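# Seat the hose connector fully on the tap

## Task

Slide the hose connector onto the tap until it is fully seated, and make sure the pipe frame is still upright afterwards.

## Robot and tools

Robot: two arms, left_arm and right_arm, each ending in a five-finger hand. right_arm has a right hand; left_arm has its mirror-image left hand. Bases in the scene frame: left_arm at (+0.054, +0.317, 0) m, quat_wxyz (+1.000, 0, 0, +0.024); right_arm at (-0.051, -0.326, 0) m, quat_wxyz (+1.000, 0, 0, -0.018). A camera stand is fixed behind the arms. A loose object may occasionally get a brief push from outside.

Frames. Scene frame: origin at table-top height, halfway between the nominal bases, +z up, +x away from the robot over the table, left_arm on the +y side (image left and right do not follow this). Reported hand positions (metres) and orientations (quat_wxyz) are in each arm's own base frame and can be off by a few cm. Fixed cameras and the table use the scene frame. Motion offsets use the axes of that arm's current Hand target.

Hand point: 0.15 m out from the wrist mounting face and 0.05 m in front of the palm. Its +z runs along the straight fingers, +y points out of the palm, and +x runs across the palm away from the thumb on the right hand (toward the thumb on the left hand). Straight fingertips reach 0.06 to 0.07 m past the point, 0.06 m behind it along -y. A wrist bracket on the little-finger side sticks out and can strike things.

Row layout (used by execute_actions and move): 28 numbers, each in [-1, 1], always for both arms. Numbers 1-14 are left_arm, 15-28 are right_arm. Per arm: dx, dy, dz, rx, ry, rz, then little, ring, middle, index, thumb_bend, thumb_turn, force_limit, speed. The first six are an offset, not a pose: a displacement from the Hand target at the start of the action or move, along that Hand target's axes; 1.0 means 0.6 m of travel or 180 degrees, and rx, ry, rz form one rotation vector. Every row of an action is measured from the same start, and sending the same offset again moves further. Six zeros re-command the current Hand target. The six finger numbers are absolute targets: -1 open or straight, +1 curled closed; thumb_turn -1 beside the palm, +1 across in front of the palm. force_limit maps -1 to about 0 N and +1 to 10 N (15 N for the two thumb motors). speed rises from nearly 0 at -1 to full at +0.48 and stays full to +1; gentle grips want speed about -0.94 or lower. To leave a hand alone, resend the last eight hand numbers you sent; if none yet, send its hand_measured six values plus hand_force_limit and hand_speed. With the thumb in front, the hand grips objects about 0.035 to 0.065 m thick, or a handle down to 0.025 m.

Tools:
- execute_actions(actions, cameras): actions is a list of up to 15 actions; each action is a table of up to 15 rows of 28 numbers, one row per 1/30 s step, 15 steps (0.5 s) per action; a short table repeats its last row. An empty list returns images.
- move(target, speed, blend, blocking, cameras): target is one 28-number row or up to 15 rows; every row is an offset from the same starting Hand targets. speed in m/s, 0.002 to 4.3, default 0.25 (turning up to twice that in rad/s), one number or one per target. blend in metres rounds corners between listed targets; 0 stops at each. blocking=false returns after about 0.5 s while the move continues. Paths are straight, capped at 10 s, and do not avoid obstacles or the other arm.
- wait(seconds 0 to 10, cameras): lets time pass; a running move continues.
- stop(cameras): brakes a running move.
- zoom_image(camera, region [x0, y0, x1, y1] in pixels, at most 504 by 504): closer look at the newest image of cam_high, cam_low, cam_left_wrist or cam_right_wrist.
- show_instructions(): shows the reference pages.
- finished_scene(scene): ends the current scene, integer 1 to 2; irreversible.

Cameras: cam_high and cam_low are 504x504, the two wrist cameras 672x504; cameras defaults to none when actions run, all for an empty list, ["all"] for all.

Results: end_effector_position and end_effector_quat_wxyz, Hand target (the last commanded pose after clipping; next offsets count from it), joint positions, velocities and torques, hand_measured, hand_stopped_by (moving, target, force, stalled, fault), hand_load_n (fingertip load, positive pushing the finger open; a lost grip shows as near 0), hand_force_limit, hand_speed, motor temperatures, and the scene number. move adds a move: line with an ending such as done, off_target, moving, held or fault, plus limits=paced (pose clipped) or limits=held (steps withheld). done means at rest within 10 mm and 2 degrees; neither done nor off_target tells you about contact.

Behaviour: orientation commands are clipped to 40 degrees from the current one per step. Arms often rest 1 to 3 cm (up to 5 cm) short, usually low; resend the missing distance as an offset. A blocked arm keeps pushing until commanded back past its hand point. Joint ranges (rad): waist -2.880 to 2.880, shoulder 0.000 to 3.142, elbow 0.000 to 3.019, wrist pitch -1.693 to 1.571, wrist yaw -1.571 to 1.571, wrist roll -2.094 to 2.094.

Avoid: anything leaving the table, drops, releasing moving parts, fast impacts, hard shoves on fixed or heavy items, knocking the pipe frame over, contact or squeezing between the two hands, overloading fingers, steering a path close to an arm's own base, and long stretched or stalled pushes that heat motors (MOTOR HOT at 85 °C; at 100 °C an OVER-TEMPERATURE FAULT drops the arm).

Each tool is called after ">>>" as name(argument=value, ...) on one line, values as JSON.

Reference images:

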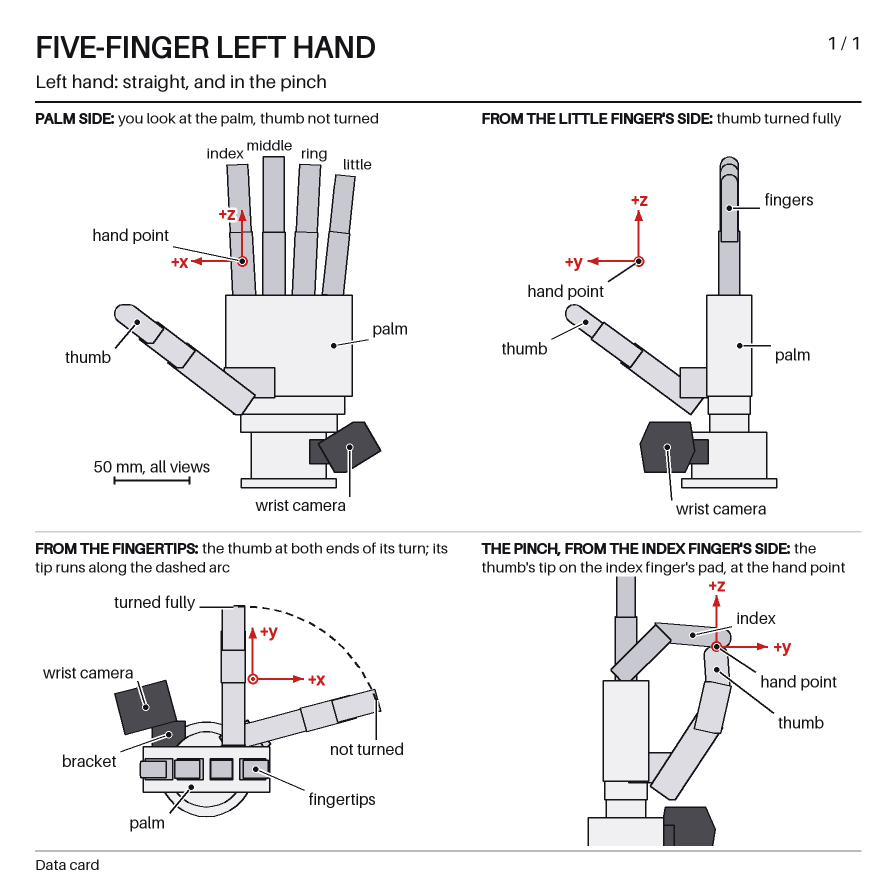

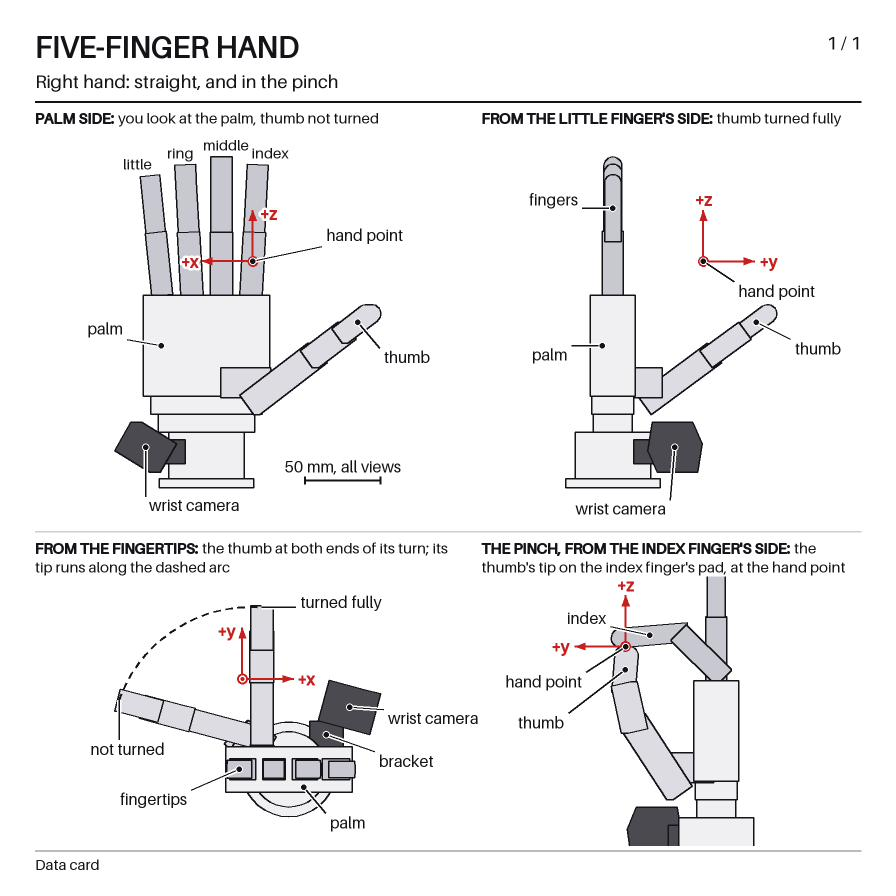

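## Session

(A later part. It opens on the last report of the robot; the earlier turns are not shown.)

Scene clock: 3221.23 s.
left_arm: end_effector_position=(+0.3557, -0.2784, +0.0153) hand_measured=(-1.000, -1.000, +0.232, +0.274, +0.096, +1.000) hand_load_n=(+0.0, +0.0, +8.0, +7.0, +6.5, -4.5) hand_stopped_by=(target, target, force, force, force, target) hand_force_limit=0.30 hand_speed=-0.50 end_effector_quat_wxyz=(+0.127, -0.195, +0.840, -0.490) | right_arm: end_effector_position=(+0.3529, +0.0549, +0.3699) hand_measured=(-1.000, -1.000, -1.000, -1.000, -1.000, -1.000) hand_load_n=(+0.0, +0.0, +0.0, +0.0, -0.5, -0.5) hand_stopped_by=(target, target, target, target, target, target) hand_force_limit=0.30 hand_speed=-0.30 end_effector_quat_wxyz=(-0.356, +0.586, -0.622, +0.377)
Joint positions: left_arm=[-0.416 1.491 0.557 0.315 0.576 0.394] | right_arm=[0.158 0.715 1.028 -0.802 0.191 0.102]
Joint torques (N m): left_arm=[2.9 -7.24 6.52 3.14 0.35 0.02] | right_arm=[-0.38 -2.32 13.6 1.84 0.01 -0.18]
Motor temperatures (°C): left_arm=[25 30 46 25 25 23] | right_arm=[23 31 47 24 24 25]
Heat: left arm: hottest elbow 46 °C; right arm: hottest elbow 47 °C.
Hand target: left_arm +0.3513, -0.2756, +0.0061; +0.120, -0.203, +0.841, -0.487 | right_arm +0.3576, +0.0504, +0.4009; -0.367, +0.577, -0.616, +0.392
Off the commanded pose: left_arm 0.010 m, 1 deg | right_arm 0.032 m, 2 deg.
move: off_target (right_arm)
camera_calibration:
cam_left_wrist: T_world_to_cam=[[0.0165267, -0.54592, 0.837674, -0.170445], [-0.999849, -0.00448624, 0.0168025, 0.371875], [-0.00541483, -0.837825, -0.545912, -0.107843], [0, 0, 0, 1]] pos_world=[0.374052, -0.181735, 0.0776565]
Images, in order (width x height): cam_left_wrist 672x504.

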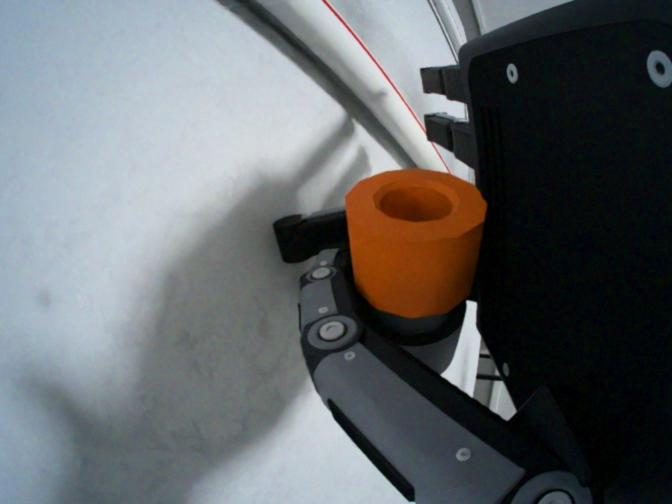

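>>> move(target=[-0.0007, -0.1447, -0.0828, 0, 0, 0, -1, -1, 0.75, 0.75, 0.88, 1, 0.3, -0.5, 0, 0, 0, 0, 0, 0, -1, -1, -1, -1, -1, -1, 0.3, -0.3], speed=0.1, cameras=["cam_left_wrist", "cam_high"])

Scene clock: 3326.83 s.
left_arm: end_effector_position=(+0.3317, -0.2676, +0.0805) hand_measured=(-1.000, -1.000, +0.232, +0.274, +0.096, +1.000) hand_load_n=(+0.0, +0.0, +7.5, +7.0, +6.5, -4.5) hand_stopped_by=(target, target, force, force, force, target) hand_force_limit=0.30 hand_speed=-0.50 end_effector_quat_wxyz=(+0.104, -0.209, +0.850, -0.473) | right_arm: end_effector_position=(+0.3529, +0.0549, +0.3699) hand_measured=(-1.000, -1.000, -1.000, -1.000, -1.000, -1.000) hand_load_n=(+0.0, +0.0, +0.0, -0.5, +0.0, +0.0) hand_stopped_by=(target, target, target, target, target, target) hand_force_limit=0.30 hand_speed=-0.30 end_effector_quat_wxyz=(-0.356, +0.586, -0.622, +0.377)
Joint positions: left_arm=[-0.416 1.255 0.607 -0.039 0.575 0.394] | right_arm=[0.158 0.715 1.028 -0.802 0.191 0.102]
Joint torques (N m): left_arm=[2.9 -7.47 14.11 2.15 0.44 0.01] | right_arm=[-0.32 -2.32 13.61 1.81 0.01 -0.17]
Heat: left arm: hottest elbow 45 °C; right arm: hottest elbow 49 °C.
Hand target: left_arm +0.3515, -0.2757, +0.1062; +0.120, -0.203, +0.841, -0.487 | right_arm +0.3576, +0.0504, +0.4009; -0.367, +0.577, -0.616, +0.392
Off the commanded pose: left_arm 0.033 m, 3 deg | right_arm 0.032 m, 2 deg.
move: off_target (left_arm, right_arm)
camera_calibration:
cam_left_wrist: T_world_to_cam=[[0.067585, -0.56877, 0.819715, -0.240369], [-0.996948, -0.006314, 0.0778167, 0.340442], [-0.0390841, -0.822473, -0.56746, -0.0463989], [0, 0, 0, 1]] pos_world=[0.353835, -0.172727, 0.144213]
Images, in order (width x height): cam_high 504x504, cam_left_wrist 672x504.

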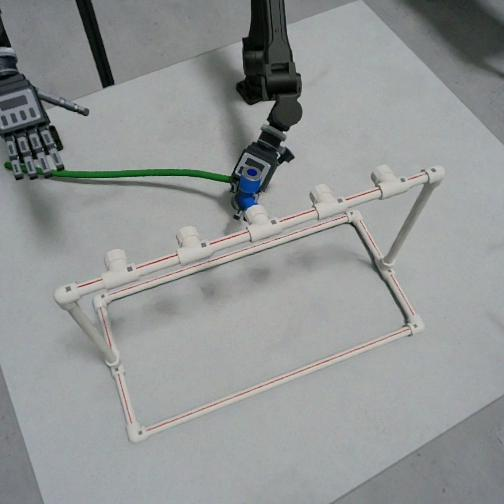

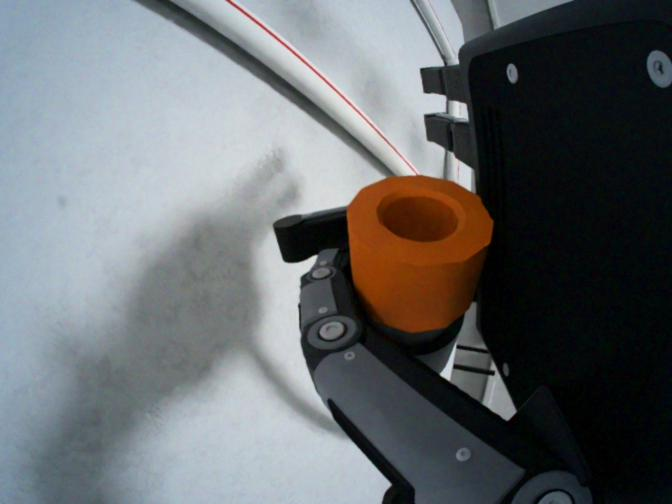

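>>> move(target=[0.1292, -0.3935, 0.0697, 0.1368, 0.1272, 0.2758, -1, -1, 0.75, 0.75, 0.88, 1, 0.3, -0.5, 0.0918, 0.0992, -0.0943, 0, 0, 0, -1, -1, -1, -1, -1, -1, 0.3, -0.3], speed=0.12, cameras=["cam_left_wrist", "cam_high", "cam_low", "cam_right_wrist"])

Scene clock: 3351.20 s.
left_arm: end_effector_position=(+0.3441, -0.4339, +0.2677) hand_measured=(-1.000, -1.000, +0.232, +0.274, +0.096, +1.000) hand_load_n=(+0.0, +0.0, +8.0, +7.0, +6.5, -4.0) hand_stopped_by=(target, target, force, force, force, target) hand_force_limit=0.30 hand_speed=-0.50 end_effector_quat_wxyz=(+0.176, +0.275, +0.747, -0.579) | right_arm: end_effector_position=(+0.2811, +0.0033, +0.3703) hand_measured=(-1.000, -1.000, -1.000, -1.000, -1.000, -1.000) hand_load_n=(+0.0, +0.0, +0.0, +0.0, +0.0, -0.5) hand_stopped_by=(target, target, target, target, target, target) hand_force_limit=0.30 hand_speed=-0.30 end_effector_quat_wxyz=(-0.371, +0.576, -0.616, +0.388)
Joint positions: left_arm=[-0.657 1.327 1.069 -0.199 0.92 1.023] | right_arm=[-0.146 0.494 0.951 -0.895 -0.08 -0.027]
Joint torques (N m): left_arm=[1.85 -8.35 16.57 2.11 0.58 0.17] | right_arm=[-0.26 -0.38 8.27 1.85 -0.22 -0.18]
Heat: left arm: hottest elbow 50 °C; right arm: hottest elbow 48 °C.
Hand target: left_arm +0.3527, -0.4480, +0.2899; +0.186, +0.289, +0.736, -0.584 | right_arm +0.2777, +0.0003, +0.3709; -0.367, +0.577, -0.616, +0.392
Off the commanded pose: left_arm 0.028 m, 2 deg | right_arm 0.005 m, 1 deg.
move: off_target (left_arm)
camera_calibration:
cam_left_wrist: T_world_to_cam=[[-0.77125, -0.150301, 0.618533, 0.0347716], [-0.563908, 0.612081, -0.554404, 0.625743], [-0.295265, -0.77638, -0.556824, 0.0288396], [0, 0, 0, 1]] pos_world=[0.388194, -0.355389, 0.341466]
cam_right_wrist: T_world_to_cam=[[-0.445948, -0.236353, -0.863289, 0.441462], [-0.582056, 0.809292, 0.0791023, 0.117629], [0.679957, 0.537758, -0.498473, 0.10194], [0, 0, 0, 1]] pos_world=[0.196021, -0.0456745, 0.422619]

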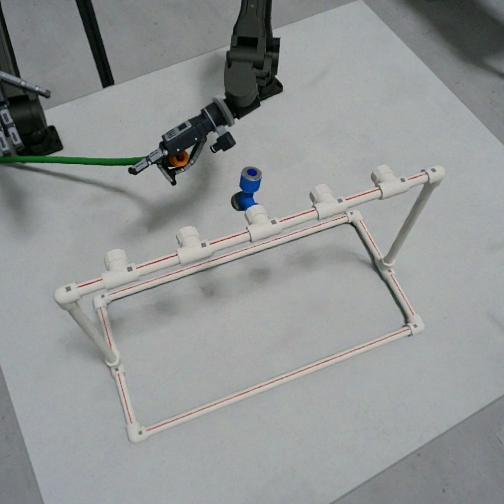

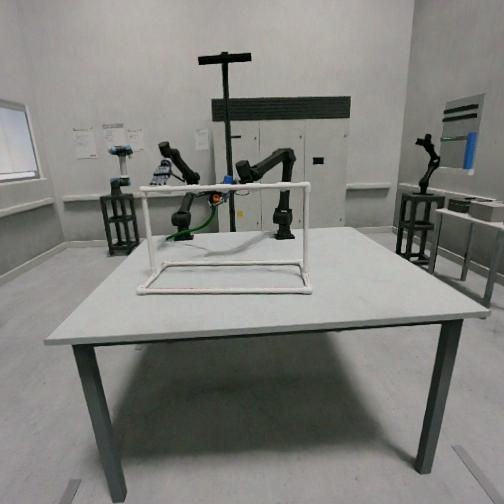

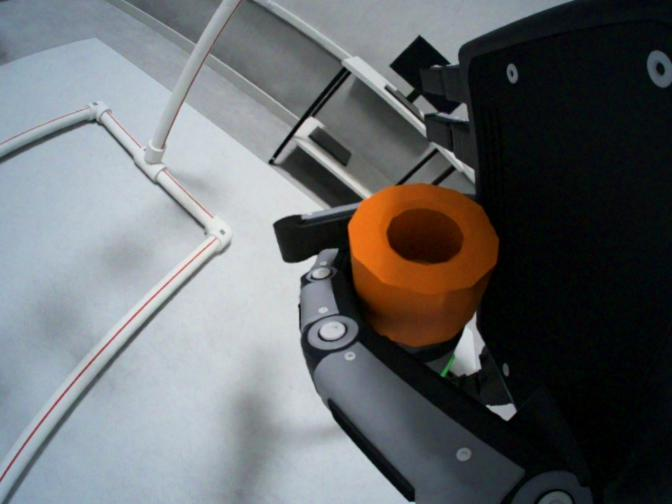

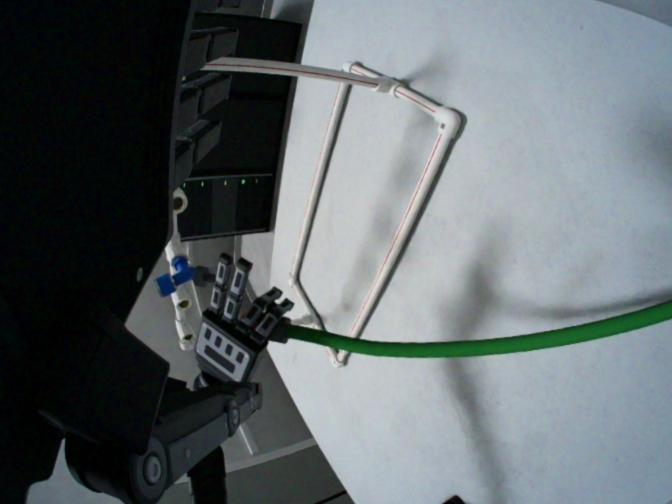

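>>> zoom_image(camera="cam_high", region=[70, 110, 210, 210])

>>> zoom_image(camera="cam_low", region=[150, 160, 260, 260])

Scaled by 3.600.

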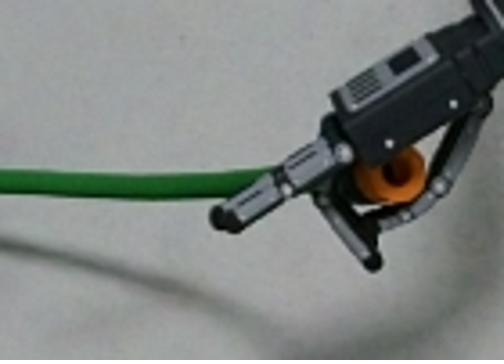

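Scaled by 4.582.

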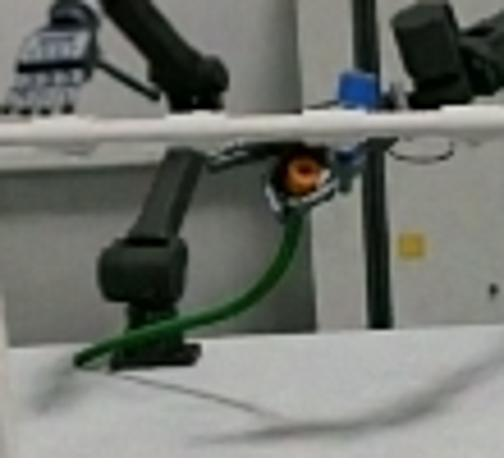

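>>> move(target=[0, 0, 0, 0, 0, 0, -1, -1, 0.75, 0.75, 0.88, 1, 0.3, -0.5, -0.4805, 0.0665, 0.015, -0.063, 0.0107, 0.4019, -1, -1, -1, -1, -1, 1, 0.3, -0.3], speed=0.15, cameras=["cam_high", "cam_low", "cam_right_wrist"])

Scene clock: 3442.27 s.
left_arm: end_effector_position=(+0.3441, -0.4339, +0.2677) hand_measured=(-1.000, -1.000, +0.232, +0.274, +0.096, +1.000) hand_load_n=(+0.0, +0.0, +8.0, +7.0, +6.5, -4.0) hand_stopped_by=(target, target, force, force, force, target) hand_force_limit=0.30 hand_speed=-0.50 end_effector_quat_wxyz=(+0.176, +0.276, +0.747, -0.579) | right_arm: end_effector_position=(+0.2873, +0.2818, +0.3191) hand_measured=(-1.000, -1.000, -1.000, -1.000, -1.000, +1.000) hand_load_n=(+0.0, +0.0, +0.0, +0.0, +0.0, -0.5) hand_stopped_by=(target, target, target, target, target, target) hand_force_limit=0.30 hand_speed=-0.30 end_effector_quat_wxyz=(+0.456, -0.134, +0.878, -0.061)
Joint positions: left_arm=[-0.657 1.327 1.069 -0.199 0.92 1.023] | right_arm=[1.049 0.841 0.899 -0.998 0.777 2.052]
Joint torques (N m): left_arm=[1.79 -8.29 16.57 2.11 0.59 0.19] | right_arm=[1.26 -3.72 10.22 1.63 0.41 0.12]
Motor temperatures (°C): left_arm=[25 30 64 25 25 23] | right_arm=[23 31 40 23 24 25]
Heat: left arm: hottest elbow 64 °C; right arm: hottest elbow 40 °C.
Hand target: left_arm +0.3526, -0.4481, +0.2900; +0.186, +0.289, +0.736, -0.584 | right_arm +0.2877, +0.2886, +0.3308; +0.463, -0.128, +0.876, -0.051
Off the commanded pose: left_arm 0.028 m, 2 deg | right_arm 0.014 m, 1 deg.
move: off_target (left_arm, right_arm)
camera_calibration:
cam_right_wrist: T_world_to_cam=[[-0.341918, 0.841395, -0.418506, -0.00962885], [-0.105512, 0.408158, 0.906793, -0.388097], [0.933788, 0.354207, -0.0507788, -0.2416], [0, 0, 0, 1]] pos_world=[0.181362, 0.252083, 0.335626]
Images, in order (width x height): cam_high 504x504, cam_low 504x504, cam_right_wrist 672x504.

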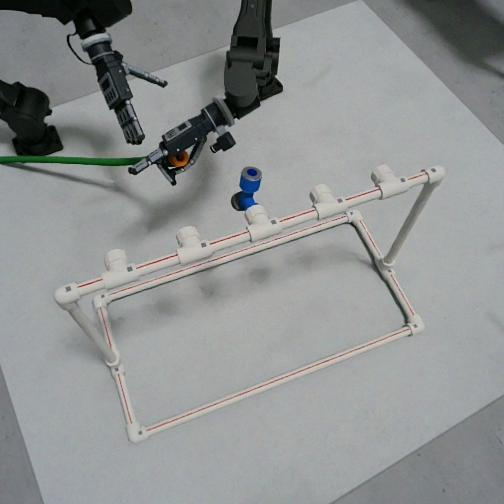

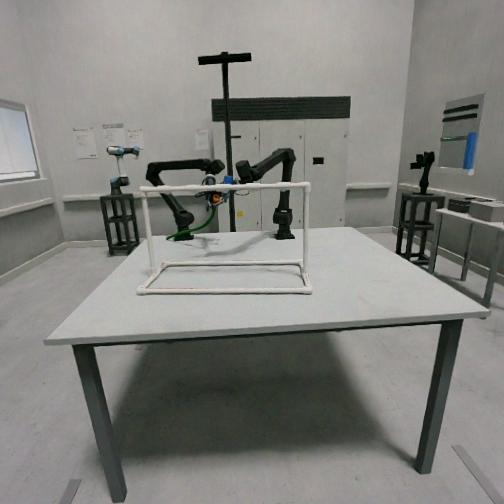

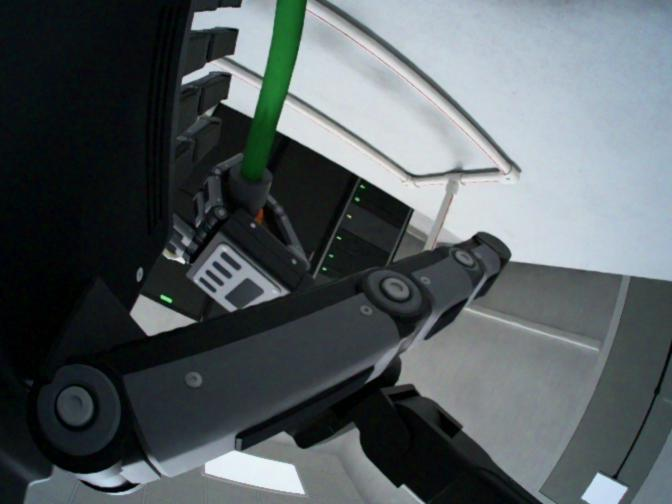

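>>> zoom_image(camera="cam_right_wrist", region=[160, 40, 360, 260])

Scaled by 2.291 from the camera's 672x504 image, which has a finer 960x720 frame.

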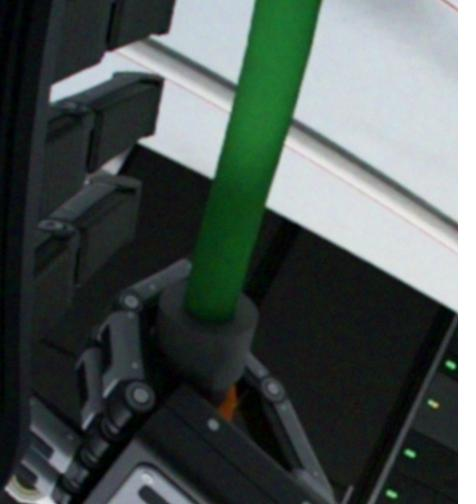

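>>> move(target=[0, 0, 0, 0, 0, 0, -1, -1, 0.75, 0.75, 0.88, 1, 0.3, -0.5, -0.0217, -0.0167, 0.1167, 0, 0, 0, -1, -1, -1, -1, -1, 1, 0.3, -0.3], speed=0.1, cameras=["cam_right_wrist"])

>>> zoom_image(camera="cam_right_wrist", region=[150, 0, 400, 300])

Scene clock: 3495.90 s.
left_arm: end_effector_position=(+0.3441, -0.4339, +0.2677) hand_measured=(-1.000, -1.000, +0.232, +0.274, +0.096, +1.000) hand_load_n=(+0.0, +0.0, +8.0, +7.0, +6.5, -4.0) hand_stopped_by=(target, target, force, force, force, target) hand_force_limit=0.30 hand_speed=-0.50 end_effector_quat_wxyz=(+0.176, +0.276, +0.747, -0.579) | right_arm: end_effector_position=(+0.3489, +0.2842, +0.3004) hand_measured=(-1.000, -1.000, -1.000, -1.000, -1.000, +1.000) hand_load_n=(+0.0, +0.0, +0.0, +0.0, +0.0, -0.5) hand_stopped_by=(target, target, target, target, target, target) hand_force_limit=0.30 hand_speed=-0.30 end_effector_quat_wxyz=(+0.457, -0.130, +0.878, -0.052)
Joint positions: left_arm=[-0.657 1.327 1.069 -0.199 0.92 1.023] | right_arm=[0.858 0.926 0.874 -0.752 0.643 1.868]
Joint torques (N m): left_arm=[1.85 -8.29 16.57 2.11 0.59 0.2] | right_arm=[-0.26 -5.42 8.68 2.61 0.12 -0.13]
Motor temperatures (°C): left_arm=[25 30 66 25 26 23] | right_arm=[23 31 42 23 25 25]
Heat: left arm: hottest elbow 66 °C; right arm: hottest elbow 42 °C.
Hand target: left_arm +0.3526, -0.4481, +0.2900; +0.186, +0.289, +0.736, -0.584 | right_arm +0.3542, +0.2846, +0.3036; +0.463, -0.128, +0.876, -0.051
Off the commanded pose: left_arm 0.028 m, 2 deg | right_arm 0.006 m, 1 deg.
move: off_target (left_arm)
camera_calibration:
cam_right_wrist: T_world_to_cam=[[-0.343654, 0.848795, -0.401806, -0.00489467], [-0.104715, 0.390562, 0.914602, -0.363261], [0.93324, 0.356382, -0.0453365, -0.303009], [0, 0, 0, 1]] pos_world=[0.243059, 0.254017, 0.316535]
Images, in order (width x height): cam_right_wrist 672x504.

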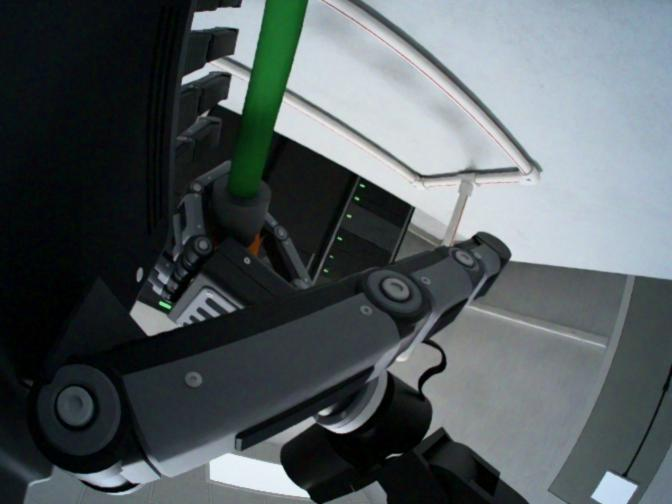

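Scaled by 1.680 from the camera's 672x504 image, which has a finer 960x720 frame.

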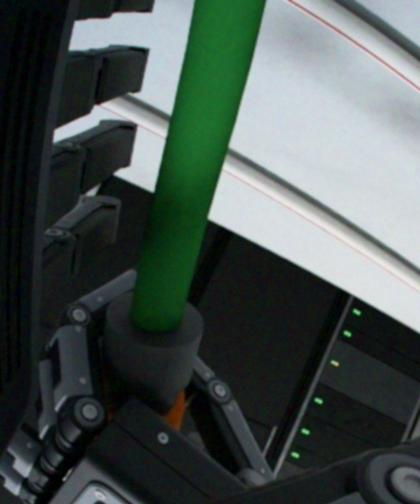

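>>> move(target=[0, 0, 0, 0, 0, 0, -1, -1, 0.75, 0.75, 0.88, 1, 0.3, -0.5, 0.012, 0.0, 0.05, 0, 0, 0, -1, -1, -1, -1, -1, 1, 0.3, -0.3], speed=0.08, cameras=["cam_right_wrist"])

>>> zoom_image(camera="cam_right_wrist", region=[150, 0, 400, 300])

Scene clock: 3527.30 s.
left_arm: end_effector_position=(+0.3441, -0.4339, +0.2677) hand_measured=(-1.000, -1.000, +0.232, +0.274, +0.096, +1.000) hand_load_n=(+0.0, +0.0, +8.0, +7.0, +7.0, -4.0) hand_stopped_by=(target, target, force, force, force, target) hand_force_limit=0.30 hand_speed=-0.50 end_effector_quat_wxyz=(+0.176, +0.276, +0.747, -0.579) | right_arm: end_effector_position=(+0.3694, +0.2834, +0.2772) hand_measured=(-1.000, -1.000, -1.000, -1.000, -1.000, +1.000) hand_load_n=(+0.0, +0.0, +0.0, +0.0, +0.0, +0.0) hand_stopped_by=(target, target, target, target, target, target) hand_force_limit=0.30 hand_speed=-0.30 end_effector_quat_wxyz=(+0.456, -0.130, +0.879, -0.052)
Joint positions: left_arm=[-0.657 1.327 1.069 -0.199 0.92 1.023] | right_arm=[0.803 0.969 0.834 -0.643 0.604 1.821]
Joint torques (N m): left_arm=[1.85 -8.29 16.57 2.13 0.59 0.19] | right_arm=[-0.15 -6.07 8.66 2.7 0.1 -0.17]
Motor temperatures (°C): left_arm=[25 30 66 25 26 23] | right_arm=[23 31 41 24 25 25]
Heat: left arm: hottest elbow 66 °C; right arm: hottest elbow 41 °C.
Hand target: left_arm +0.3526, -0.4481, +0.2900; +0.186, +0.289, +0.736, -0.584 | right_arm +0.3750, +0.2835, +0.2808; +0.463, -0.128, +0.876, -0.051
Off the commanded pose: left_arm 0.028 m, 2 deg | right_arm 0.007 m, 1 deg.
move: off_target (left_arm)
camera_calibration:
cam_right_wrist: T_world_to_cam=[[-0.344313, 0.848657, -0.401534, -0.00632638], [-0.103269, 0.390856, 0.91464, -0.340137], [0.933158, 0.356389, -0.0469368, -0.322411], [0, 0, 0, 1]] pos_world=[0.263556, 0.253217, 0.29343]
Images, in order (width x height): cam_right_wrist 672x504.

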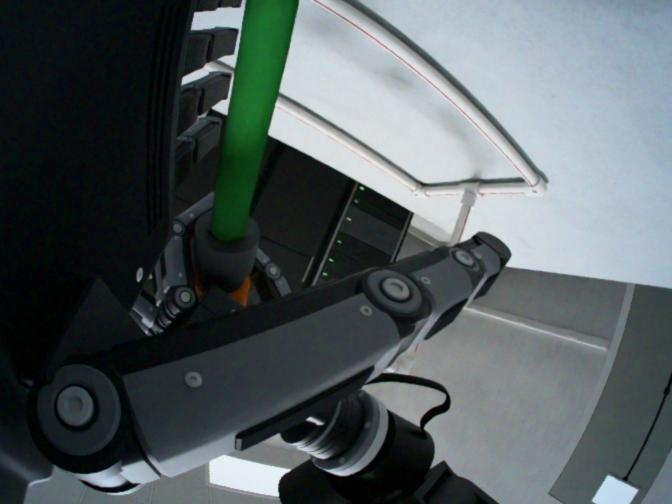

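Scaled by 1.680 from the camera's 672x504 image, which has a finer 960x720 frame.

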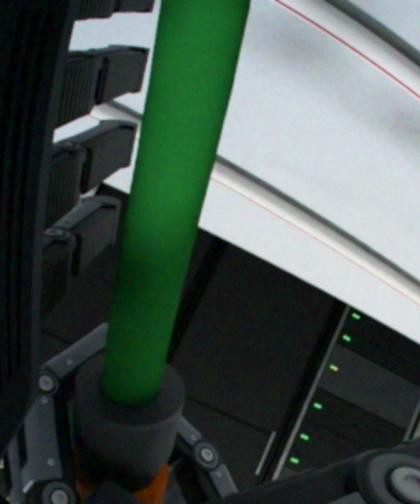

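>>> move(target=[0, 0, 0, 0, 0, 0, -1, -1, 0.75, 0.75, 0.88, 1, 0.3, -0.5, -0.008, 0.0, 0.043, 0, 0, 0, -1, -1, -1, -1, -1, 1, 0.3, -0.3], speed=0.08, cameras=["cam_right_wrist"])

>>> zoom_image(camera="cam_right_wrist", region=[150, 0, 400, 300])

Scene clock: 3540.73 s.
left_arm: end_effector_position=(+0.3441, -0.4339, +0.2677) hand_measured=(-1.000, -1.000, +0.232, +0.274, +0.096, +1.000) hand_load_n=(+0.0, +0.0, +8.0, +7.0, +6.5, -4.0) hand_stopped_by=(target, target, force, force, force, target) hand_force_limit=0.30 hand_speed=-0.50 end_effector_quat_wxyz=(+0.176, +0.276, +0.747, -0.579) | right_arm: end_effector_position=(+0.3923, +0.2851, +0.2640) hand_measured=(-1.000, -1.000, -1.000, -1.000, -1.000, +1.000) hand_load_n=(+0.0, +0.0, +0.0, +0.0, +0.0, +0.0) hand_stopped_by=(target, target, target, target, target, target) hand_force_limit=0.30 hand_speed=-0.30 end_effector_quat_wxyz=(+0.455, -0.131, +0.879, -0.053)
Joint positions: left_arm=[-0.657 1.327 1.069 -0.199 0.92 1.023] | right_arm=[0.754 1.028 0.834 -0.567 0.568 1.781]
Joint torques (N m): left_arm=[1.9 -8.35 16.57 2.1 0.59 0.19] | right_arm=[-0.32 -6.71 8.96 2.65 0.07 -0.17]
Motor temperatures (°C): left_arm=[25 30 67 25 26 23] | right_arm=[23 31 40 24 25 25]
Heat: left arm: hottest elbow 67 °C; right arm: hottest elbow 40 °C.
Hand target: left_arm +0.3526, -0.4481, +0.2900; +0.186, +0.289, +0.736, -0.584 | right_arm +0.3989, +0.2856, +0.2700; +0.463, -0.128, +0.876, -0.051
Off the commanded pose: left_arm 0.028 m, 2 deg | right_arm 0.009 m, 1 deg.
move: off_target (left_arm)
camera_calibration:
cam_right_wrist: T_world_to_cam=[[-0.345855, 0.847827, -0.401962, -0.00426557], [-0.0997748, 0.392739, 0.914222, -0.3282], [0.932968, 0.356294, -0.0512388, -0.343818], [0, 0, 0, 1]] pos_world=[0.28655, 0.255014, 0.280716]
Images, in order (width x height): cam_right_wrist 672x504.

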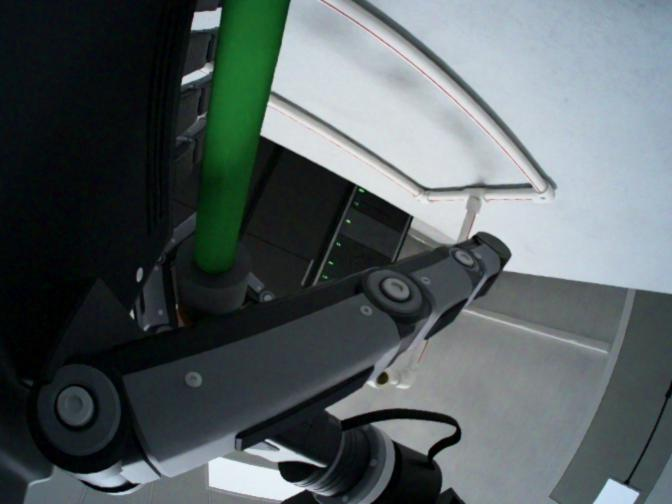

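Scaled by 1.680 from the camera's 672x504 image, which has a finer 960x720 frame.

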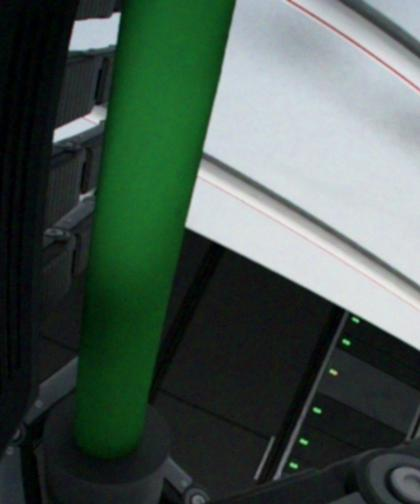

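>>> move(target=[0, 0, 0, 0, 0, 0, -1, -1, 0.75, 0.75, 0.88, 1, 0.3, -0.5, 0, 0, 0, 0, 0, 0, -1, -1, -1, -1, 1.0, 1, 0.5, -0.4], speed=0.08, cameras=["cam_right_wrist"])

>>> move(target=[0, 0, 0, 0, 0, 0, -1, -1, 0.75, 0.75, 0.88, 1, 0.3, -0.5, 0, 0, 0, 0, 0, 0, 0.85, 0.85, 0.7, 0.7, 1.0, 1, 0.6, -0.5], speed=0.08, cameras=["cam_right_wrist", "cam_left_wrist", "cam_high"])

Scene clock: 3554.10 s.
left_arm: end_effector_position=(+0.3441, -0.4354, +0.2701) hand_measured=(-1.000, -1.000, +0.232, +0.274, +0.096, +1.000) hand_load_n=(-0.5, +0.0, +8.0, +7.5, +6.5, -4.5) hand_stopped_by=(target, target, force, force, force, target) hand_force_limit=0.30 hand_speed=-0.50 end_effector_quat_wxyz=(+0.178, +0.278, +0.745, -0.580) | right_arm: end_effector_position=(+0.3915, +0.2862, +0.2632) hand_measured=(-1.000, -1.000, -1.000, -1.000, +0.582, +1.000) hand_load_n=(+0.0, +0.0, +0.0, +0.0, +17.0, +3.5) hand_stopped_by=(target, target, target, target, force, target) hand_force_limit=0.50 hand_speed=-0.40 end_effector_quat_wxyz=(+0.454, -0.136, +0.879, -0.053)
Joint positions: left_arm=[-0.659 1.328 1.073 -0.199 0.921 1.025] | right_arm=[0.754 1.028 0.834 -0.567 0.562 1.771]
Joint torques (N m): left_arm=[2.02 -8.29 16.21 2.11 0.53 0.17] | right_arm=[-0.38 -6.83 9.01 2.7 0.27 -0.06]
Motor temperatures (°C): left_arm=[25 30 67 25 26 23] | right_arm=[23 31 40 24 25 25]
Heat: left arm: hottest elbow 67 °C; right arm: hottest elbow 40 °C.
Hand target: left_arm +0.3526, -0.4480, +0.2898; +0.186, +0.289, +0.736, -0.584 | right_arm +0.3989, +0.2856, +0.2700; +0.463, -0.128, +0.876, -0.051
Off the commanded pose: left_arm 0.025 m, 2 deg | right_arm 0.010 m, 1 deg.
move: off_target (left_arm)
camera_calibration:
cam_right_wrist: T_world_to_cam=[[-0.354724, 0.842493, -0.405434, 0.0000766426], [-0.101439, 0.396394, 0.912459, -0.327925], [0.929452, 0.364798, -0.0551487, -0.343511], [0, 0, 0, 1]] pos_world=[0.28604, 0.255235, 0.280305]
Images, in order (width x height): cam_right_wrist 672x504.

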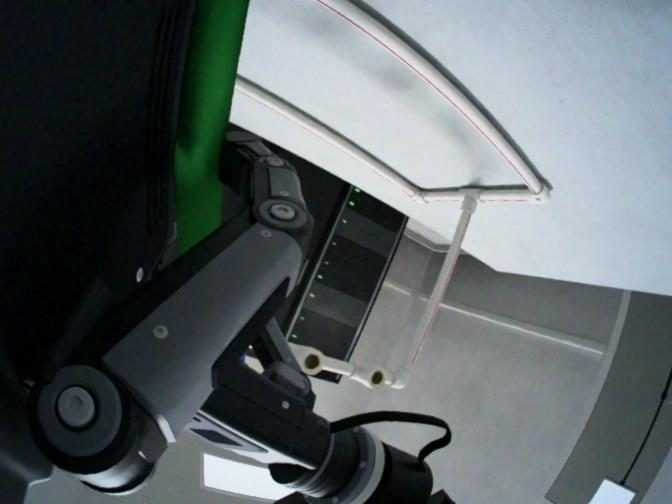

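Scene clock: 3555.73 s.
left_arm: end_effector_position=(+0.3430, -0.4384, +0.2690) hand_measured=(-1.000, -1.000, +0.232, +0.274, +0.096, +1.000) hand_load_n=(+0.0, +0.0, +8.0, +7.0, +6.5, -4.5) hand_stopped_by=(target, target, force, force, force, target) hand_force_limit=0.30 hand_speed=-0.50 end_effector_quat_wxyz=(+0.177, +0.284, +0.743, -0.580) | right_arm: end_effector_position=(+0.3933, +0.2848, +0.2616) hand_measured=(+0.850, +0.850, -0.272, -0.408, +0.524, +1.000) hand_load_n=(+0.0, +1.0, +0.0, +0.5, +6.0, +0.0) hand_stopped_by=(target, target, force, force, force, target) hand_force_limit=0.60 hand_speed=-0.50 end_effector_quat_wxyz=(+0.452, -0.136, +0.880, -0.055)
Joint positions: left_arm=[-0.664 1.334 1.077 -0.2 0.925 1.035] | right_arm=[0.748 1.031 0.834 -0.565 0.561 1.767]
Joint torques (N m): left_arm=[2.37 -8.88 15.95 2.11 0.39 0.08] | right_arm=[-0.03 -7.12 8.92 2.62 0.27 -0.01]
Motor temperatures (°C): left_arm=[25 30 67 25 26 23] | right_arm=[23 31 40 24 25 25]
Heat: left arm: hottest elbow 67 °C; right arm: hottest elbow 40 °C.
Hand target: left_arm +0.3525, -0.4481, +0.2900; +0.186, +0.289, +0.736, -0.584 | right_arm +0.3989, +0.2855, +0.2700; +0.463, -0.128, +0.876, -0.051
Off the commanded pose: left_arm 0.025 m, 2 deg | right_arm 0.010 m, 2 deg.
move: off_target (left_arm)
camera_calibration:
cam_left_wrist: T_world_to_cam=[[-0.780167, -0.136882, 0.610412, 0.0436232], [-0.548543, 0.618773, -0.562335, 0.628375], [-0.300733, -0.773552, -0.557832, 0.0291379], [0, 0, 0, 1]] pos_world=[0.387487, -0.360311, 0.342983]
cam_right_wrist: T_world_to_cam=[[-0.353625, 0.841316, -0.408823, 0.0021407], [-0.0991412, 0.400889, 0.910746, -0.327494], [0.930118, 0.362594, -0.0583556, -0.343451], [0, 0, 0, 1]] pos_world=[0.287739, 0.254021, 0.279097]
Images, in order (width x height): cam_high 504x504, cam_left_wrist 672x504, cam_right_wrist 672x504.

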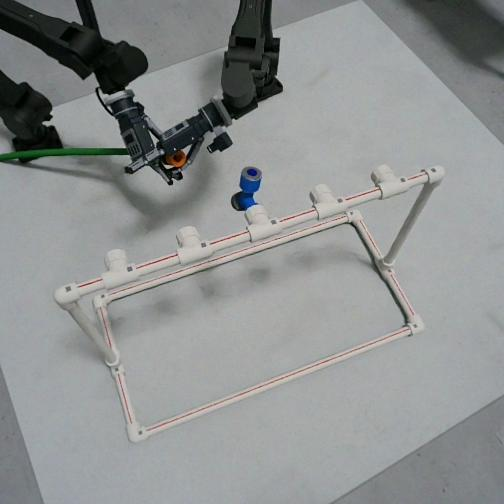

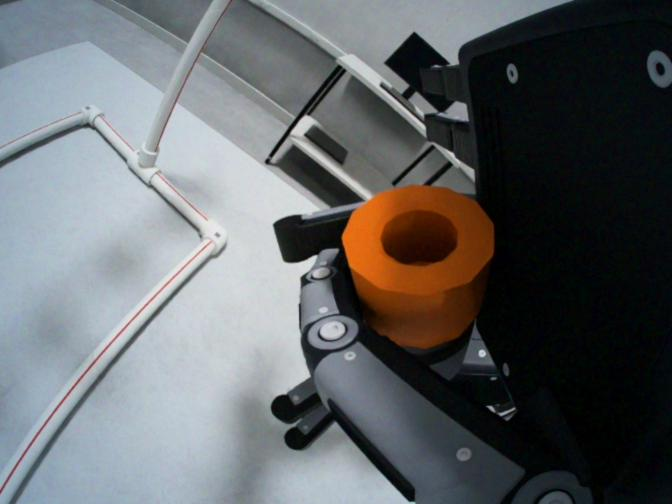

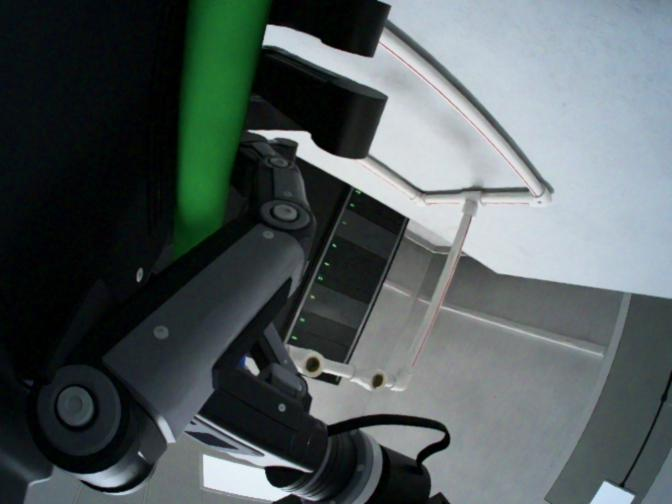

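>>> move(target=[0, 0, 0, 0, 0, 0, -1, -1, 0.75, 0.75, 0.88, 1, 0.3, -0.5, 0, 0, 0, 0, 0, 0, 0.85, 0.85, 0.74, 0.74, 0.96, 1, 0.5, -0.5], speed=0.08, cameras=["cam_right_wrist", "cam_left_wrist"])

Scene clock: 3563.97 s.
left_arm: end_effector_position=(+0.3415, -0.4387, +0.2693) hand_measured=(-1.000, -1.000, +0.232, +0.274, +0.096, +1.000) hand_load_n=(+0.0, +0.0, +8.0, +7.0, +6.5, -4.5) hand_stopped_by=(target, target, force, force, force, target) hand_force_limit=0.30 hand_speed=-0.50 end_effector_quat_wxyz=(+0.174, +0.284, +0.742, -0.581) | right_arm: end_effector_position=(+0.3942, +0.2847, +0.2592) hand_measured=(+0.850, +0.850, +0.320, +0.370, +0.540, +1.000) hand_load_n=(+0.0, +0.0, +6.5, +5.5, +7.0, -1.0) hand_stopped_by=(target, target, force, force, force, target) hand_force_limit=0.50 hand_speed=-0.50 end_effector_quat_wxyz=(+0.451, -0.136, +0.880, -0.057)
Joint positions: left_arm=[-0.664 1.334 1.077 -0.2 0.931 1.032] | right_arm=[0.748 1.037 0.834 -0.565 0.563 1.767]
Joint torques (N m): left_arm=[2.49 -8.94 15.94 2.13 0.12 0.11] | right_arm=[0.15 -7.77 8.91 2.62 0.21 -0.01]
Motor temperatures (°C): left_arm=[25 30 64 25 26 23] | right_arm=[23 31 40 24 25 25]
Heat: left arm: hottest elbow 64 °C; right arm: hottest elbow 40 °C.
Hand target: left_arm +0.3525, -0.4481, +0.2900; +0.186, +0.289, +0.736, -0.584 | right_arm +0.3989, +0.2855, +0.2700; +0.463, -0.128, +0.876, -0.051
Off the commanded pose: left_arm 0.025 m, 2 deg | right_arm 0.012 m, 2 deg.
move: off_target (left_arm, right_arm)
camera_calibration:
cam_left_wrist: T_world_to_cam=[[-0.77805, -0.131799, 0.614221, 0.0427366], [-0.547994, 0.620447, -0.561024, 0.628182], [-0.30715, -0.773094, -0.554964, 0.0302731], [0, 0, 0, 1]] pos_world=[0.38679, -0.360717, 0.342976]
cam_right_wrist: T_world_to_cam=[[-0.353302, 0.840175, -0.411441, 0.00244085], [-0.0954264, 0.405144, 0.909259, -0.327479], [0.93063, 0.360505, -0.0629634, -0.342803], [0, 0, 0, 1]] pos_world=[0.288635, 0.254208, 0.277184]
Images, in order (width x height): cam_left_wrist 672x504, cam_right_wrist 672x504.

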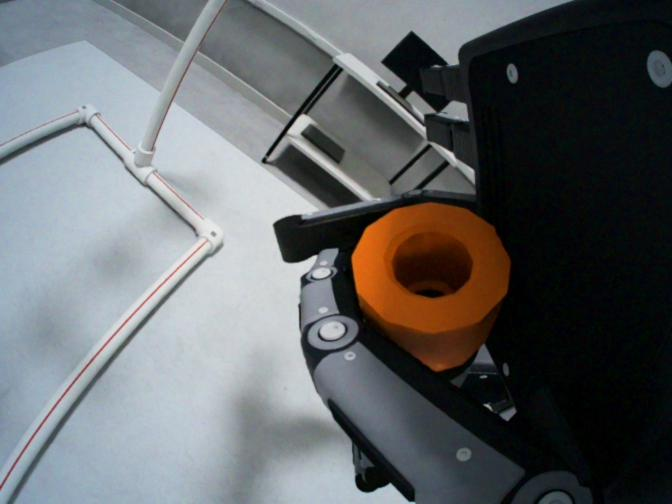

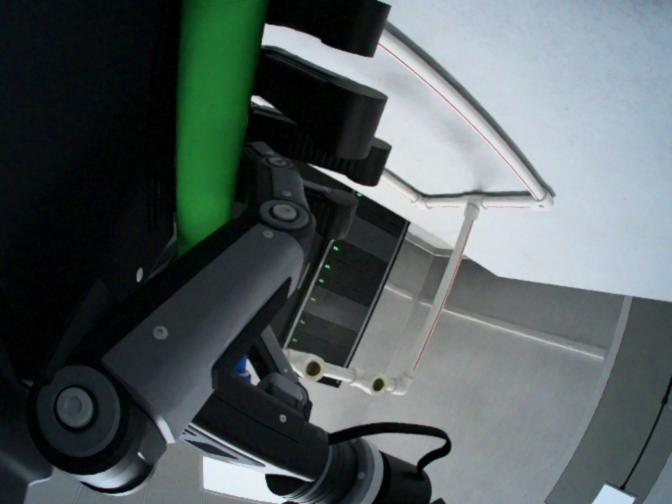

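>>> move(target=[0, 0, 0, 0, 0, 0, -1, -1, 0.75, 0.75, 0.88, 1, 0.3, -0.5, 0, 0, 0, 0, 0, 0, 0.85, 0.85, 0.74, 0.74, 1.0, 1, 0.7, -0.5], speed=0.08, cameras=["cam_right_wrist"])

Scene clock: 3574.10 s.
left_arm: end_effector_position=(+0.3415, -0.4387, +0.2693) hand_measured=(-1.000, -1.000, +0.232, +0.274, +0.096, +1.000) hand_load_n=(+0.0, +0.0, +8.0, +7.0, +6.5, -4.5) hand_stopped_by=(target, target, force, force, force, target) hand_force_limit=0.30 hand_speed=-0.50 end_effector_quat_wxyz=(+0.174, +0.284, +0.742, -0.581) | right_arm: end_effector_position=(+0.3942, +0.2847, +0.2592) hand_measured=(+0.850, +0.850, +0.320, +0.370, +0.554, +1.000) hand_load_n=(+0.0, +0.0, +6.5, +5.5, +13.5, +0.0) hand_stopped_by=(target, target, force, force, force, target) hand_force_limit=0.70 hand_speed=-0.50 end_effector_quat_wxyz=(+0.451, -0.136, +0.880, -0.057)
Joint positions: left_arm=[-0.664 1.334 1.077 -0.2 0.931 1.032] | right_arm=[0.748 1.037 0.834 -0.565 0.563 1.767]
Joint torques (N m): left_arm=[2.43 -8.88 15.92 2.11 0.12 0.11] | right_arm=[0.21 -7.59 8.87 2.65 0.23 -0.01]
Motor temperatures (°C): left_arm=[25 30 62 25 25 23] | right_arm=[23 31 40 24 25 25]
Heat: left arm: hottest elbow 62 °C; right arm: hottest elbow 40 °C.
Hand target: left_arm +0.3525, -0.4481, +0.2900; +0.186, +0.289, +0.736, -0.584 | right_arm +0.3989, +0.2855, +0.2700; +0.463, -0.128, +0.876, -0.051
Off the commanded pose: left_arm 0.025 m, 2 deg | right_arm 0.012 m, 2 deg.
move: off_target (left_arm, right_arm)
camera_calibration:
cam_right_wrist: T_world_to_cam=[[-0.353302, 0.840175, -0.411441, 0.00244085], [-0.0954264, 0.405144, 0.909259, -0.327479], [0.93063, 0.360505, -0.0629634, -0.342803], [0, 0, 0, 1]] pos_world=[0.288635, 0.254208, 0.277184]
Images, in order (width x height): cam_right_wrist 672x504.

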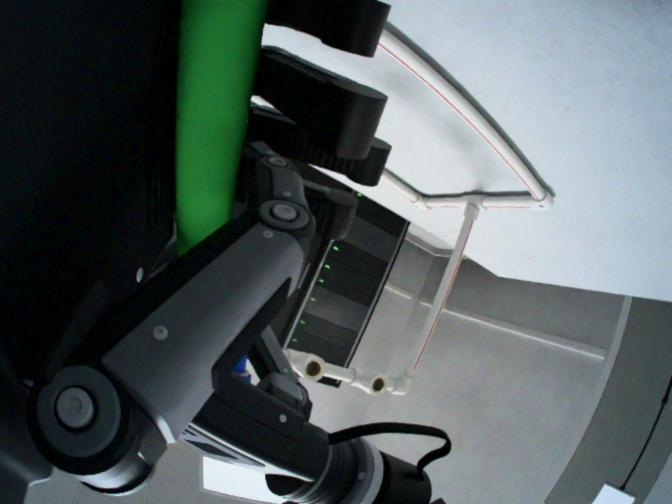

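>>> move(target=[0, 0, 0, 0, 0, 0, -1, -1, -0.2, -0.2, 0.88, 1, 0.3, -0.8, 0, 0, 0, 0, 0, 0, 0.85, 0.85, 0.74, 0.74, 1.0, 1, 0.7, -0.5], speed=0.08, cameras=["cam_left_wrist"])

>>> move(target=[0, 0, 0, 0, 0, 0, -1, -1, -0.2, -0.2, -0.2, 1, 0.3, -0.8, 0, 0, 0, 0, 0, 0, 0.85, 0.85, 0.74, 0.74, 1.0, 1, 0.7, -0.5], speed=0.08, cameras=["cam_left_wrist", "cam_high", "cam_low"])

Scene clock: 3585.17 s.
left_arm: end_effector_position=(+0.3416, -0.4388, +0.2695) hand_measured=(-1.000, -1.000, -0.200, -0.200, +0.098, +1.000) hand_load_n=(+0.0, +0.0, +0.0, +0.0, +1.5, +1.0) hand_stopped_by=(target, target, target, target, force, target) hand_force_limit=0.30 hand_speed=-0.80 end_effector_quat_wxyz=(+0.174, +0.284, +0.742, -0.581) | right_arm: end_effector_position=(+0.3941, +0.2845, +0.2588) hand_measured=(+0.850, +0.850, +0.320, +0.370, +0.554, +1.000) hand_load_n=(+0.0, +0.0, +6.5, +5.5, +13.5, -0.5) hand_stopped_by=(target, target, force, force, force, target) hand_force_limit=0.70 hand_speed=-0.50 end_effector_quat_wxyz=(+0.450, -0.136, +0.880, -0.057)
Joint positions: left_arm=[-0.664 1.334 1.077 -0.2 0.931 1.032] | right_arm=[0.748 1.037 0.833 -0.565 0.563 1.767]
Joint torques (N m): left_arm=[2.43 -8.94 15.94 2.11 0.13 0.11] | right_arm=[0.03 -7.65 8.94 2.56 0.21 0]
Motor temperatures (°C): left_arm=[25 30 60 25 25 23] | right_arm=[23 31 40 24 25 25]
Heat: left arm: hottest elbow 60 °C; right arm: hottest elbow 40 °C.
Hand target: left_arm +0.3526, -0.4482, +0.2900; +0.186, +0.289, +0.736, -0.584 | right_arm +0.3989, +0.2855, +0.2699; +0.463, -0.128, +0.876, -0.051
Off the commanded pose: left_arm 0.025 m, 2 deg | right_arm 0.012 m, 2 deg.
move: off_target (left_arm, right_arm)
camera_calibration:
cam_left_wrist: T_world_to_cam=[[-0.777992, -0.131712, 0.614313, 0.0425777], [-0.548071, 0.620309, -0.561102, 0.628363], [-0.30716, -0.77322, -0.554783, 0.0302035], [0, 0, 0, 1]] pos_world=[0.38679, -0.360817, 0.343176]
Images, in order (width x height): cam_left_wrist 672x504.

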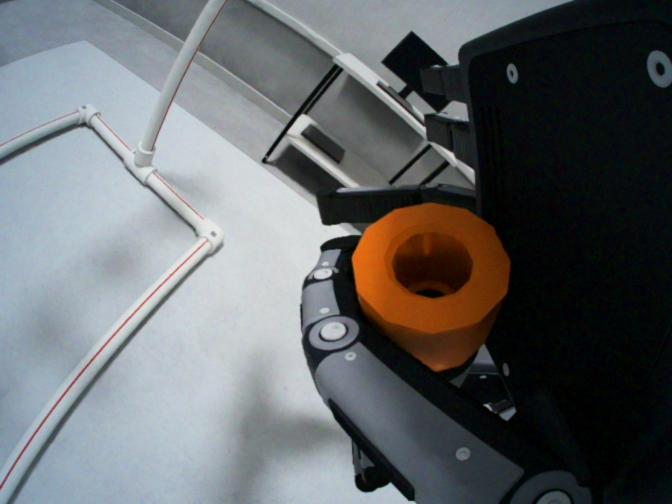

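Scene clock: 3586.47 s.
left_arm: end_effector_position=(+0.3418, -0.4388, +0.2694) hand_measured=(-1.000, -1.000, -0.200, -0.200, -0.200, +1.000) hand_load_n=(+0.0, +0.0, +0.0, +0.0, +0.0, +0.5) hand_stopped_by=(target, target, target, target, target, target) hand_force_limit=0.30 hand_speed=-0.80 end_effector_quat_wxyz=(+0.174, +0.284, +0.742, -0.581) | right_arm: end_effector_position=(+0.3941, +0.2845, +0.2588) hand_measured=(+0.850, +0.850, +0.320, +0.370, +0.554, +1.000) hand_load_n=(+0.0, +0.0, +6.5, +5.5, +13.5, -0.5) hand_stopped_by=(target, target, force, force, force, target) hand_force_limit=0.70 hand_speed=-0.50 end_effector_quat_wxyz=(+0.450, -0.136, +0.880, -0.057)
Joint positions: left_arm=[-0.664 1.334 1.077 -0.2 0.93 1.032] | right_arm=[0.748 1.037 0.833 -0.565 0.563 1.767]
Joint torques (N m): left_arm=[2.43 -8.88 15.94 2.11 0.18 0.11] | right_arm=[0.21 -7.65 8.96 2.62 0.21 -0.01]
Motor temperatures (°C): left_arm=[25 30 60 25 25 23] | right_arm=[23 31 40 24 25 25]
Heat: left arm: hottest elbow 60 °C; right arm: hottest elbow 40 °C.
Hand target: left_arm +0.3525, -0.4482, +0.2900; +0.186, +0.289, +0.736, -0.584 | right_arm +0.3989, +0.2855, +0.2699; +0.463, -0.128, +0.876, -0.051
Off the commanded pose: left_arm 0.025 m, 2 deg | right_arm 0.012 m, 2 deg.
move: off_target (left_arm, right_arm)
camera_calibration:
cam_left_wrist: T_world_to_cam=[[-0.778031, -0.132804, 0.614029, 0.0423874], [-0.548574, 0.619948, -0.56101, 0.628388], [-0.306161, -0.773323, -0.555191, 0.0300294], [0, 0, 0, 1]] pos_world=[0.38689, -0.360716, 0.343176]
Images, in order (width x height): cam_high 504x504, cam_low 504x504, cam_left_wrist 672x504.

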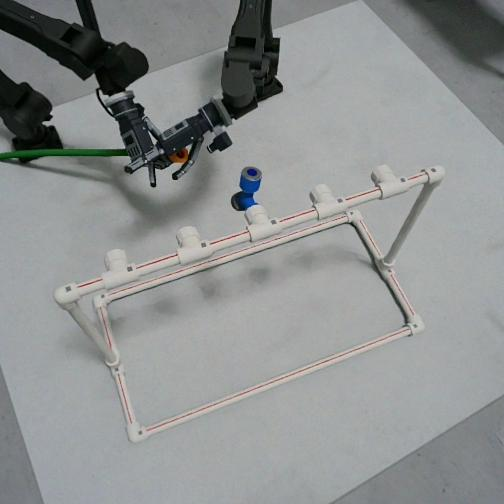

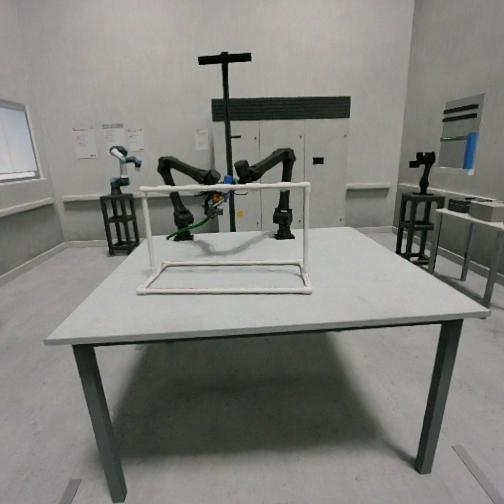

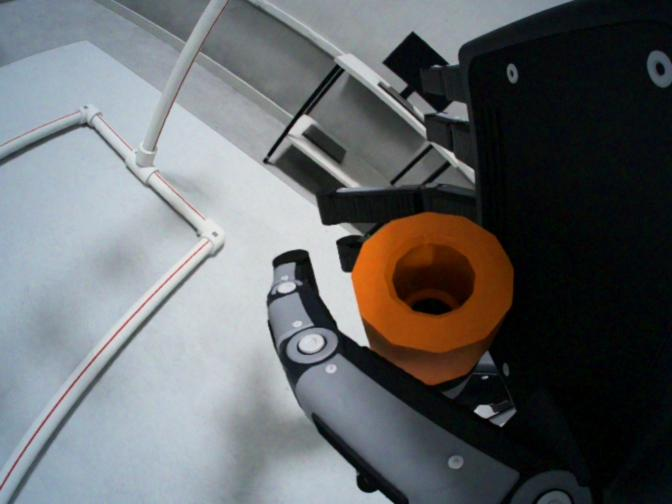

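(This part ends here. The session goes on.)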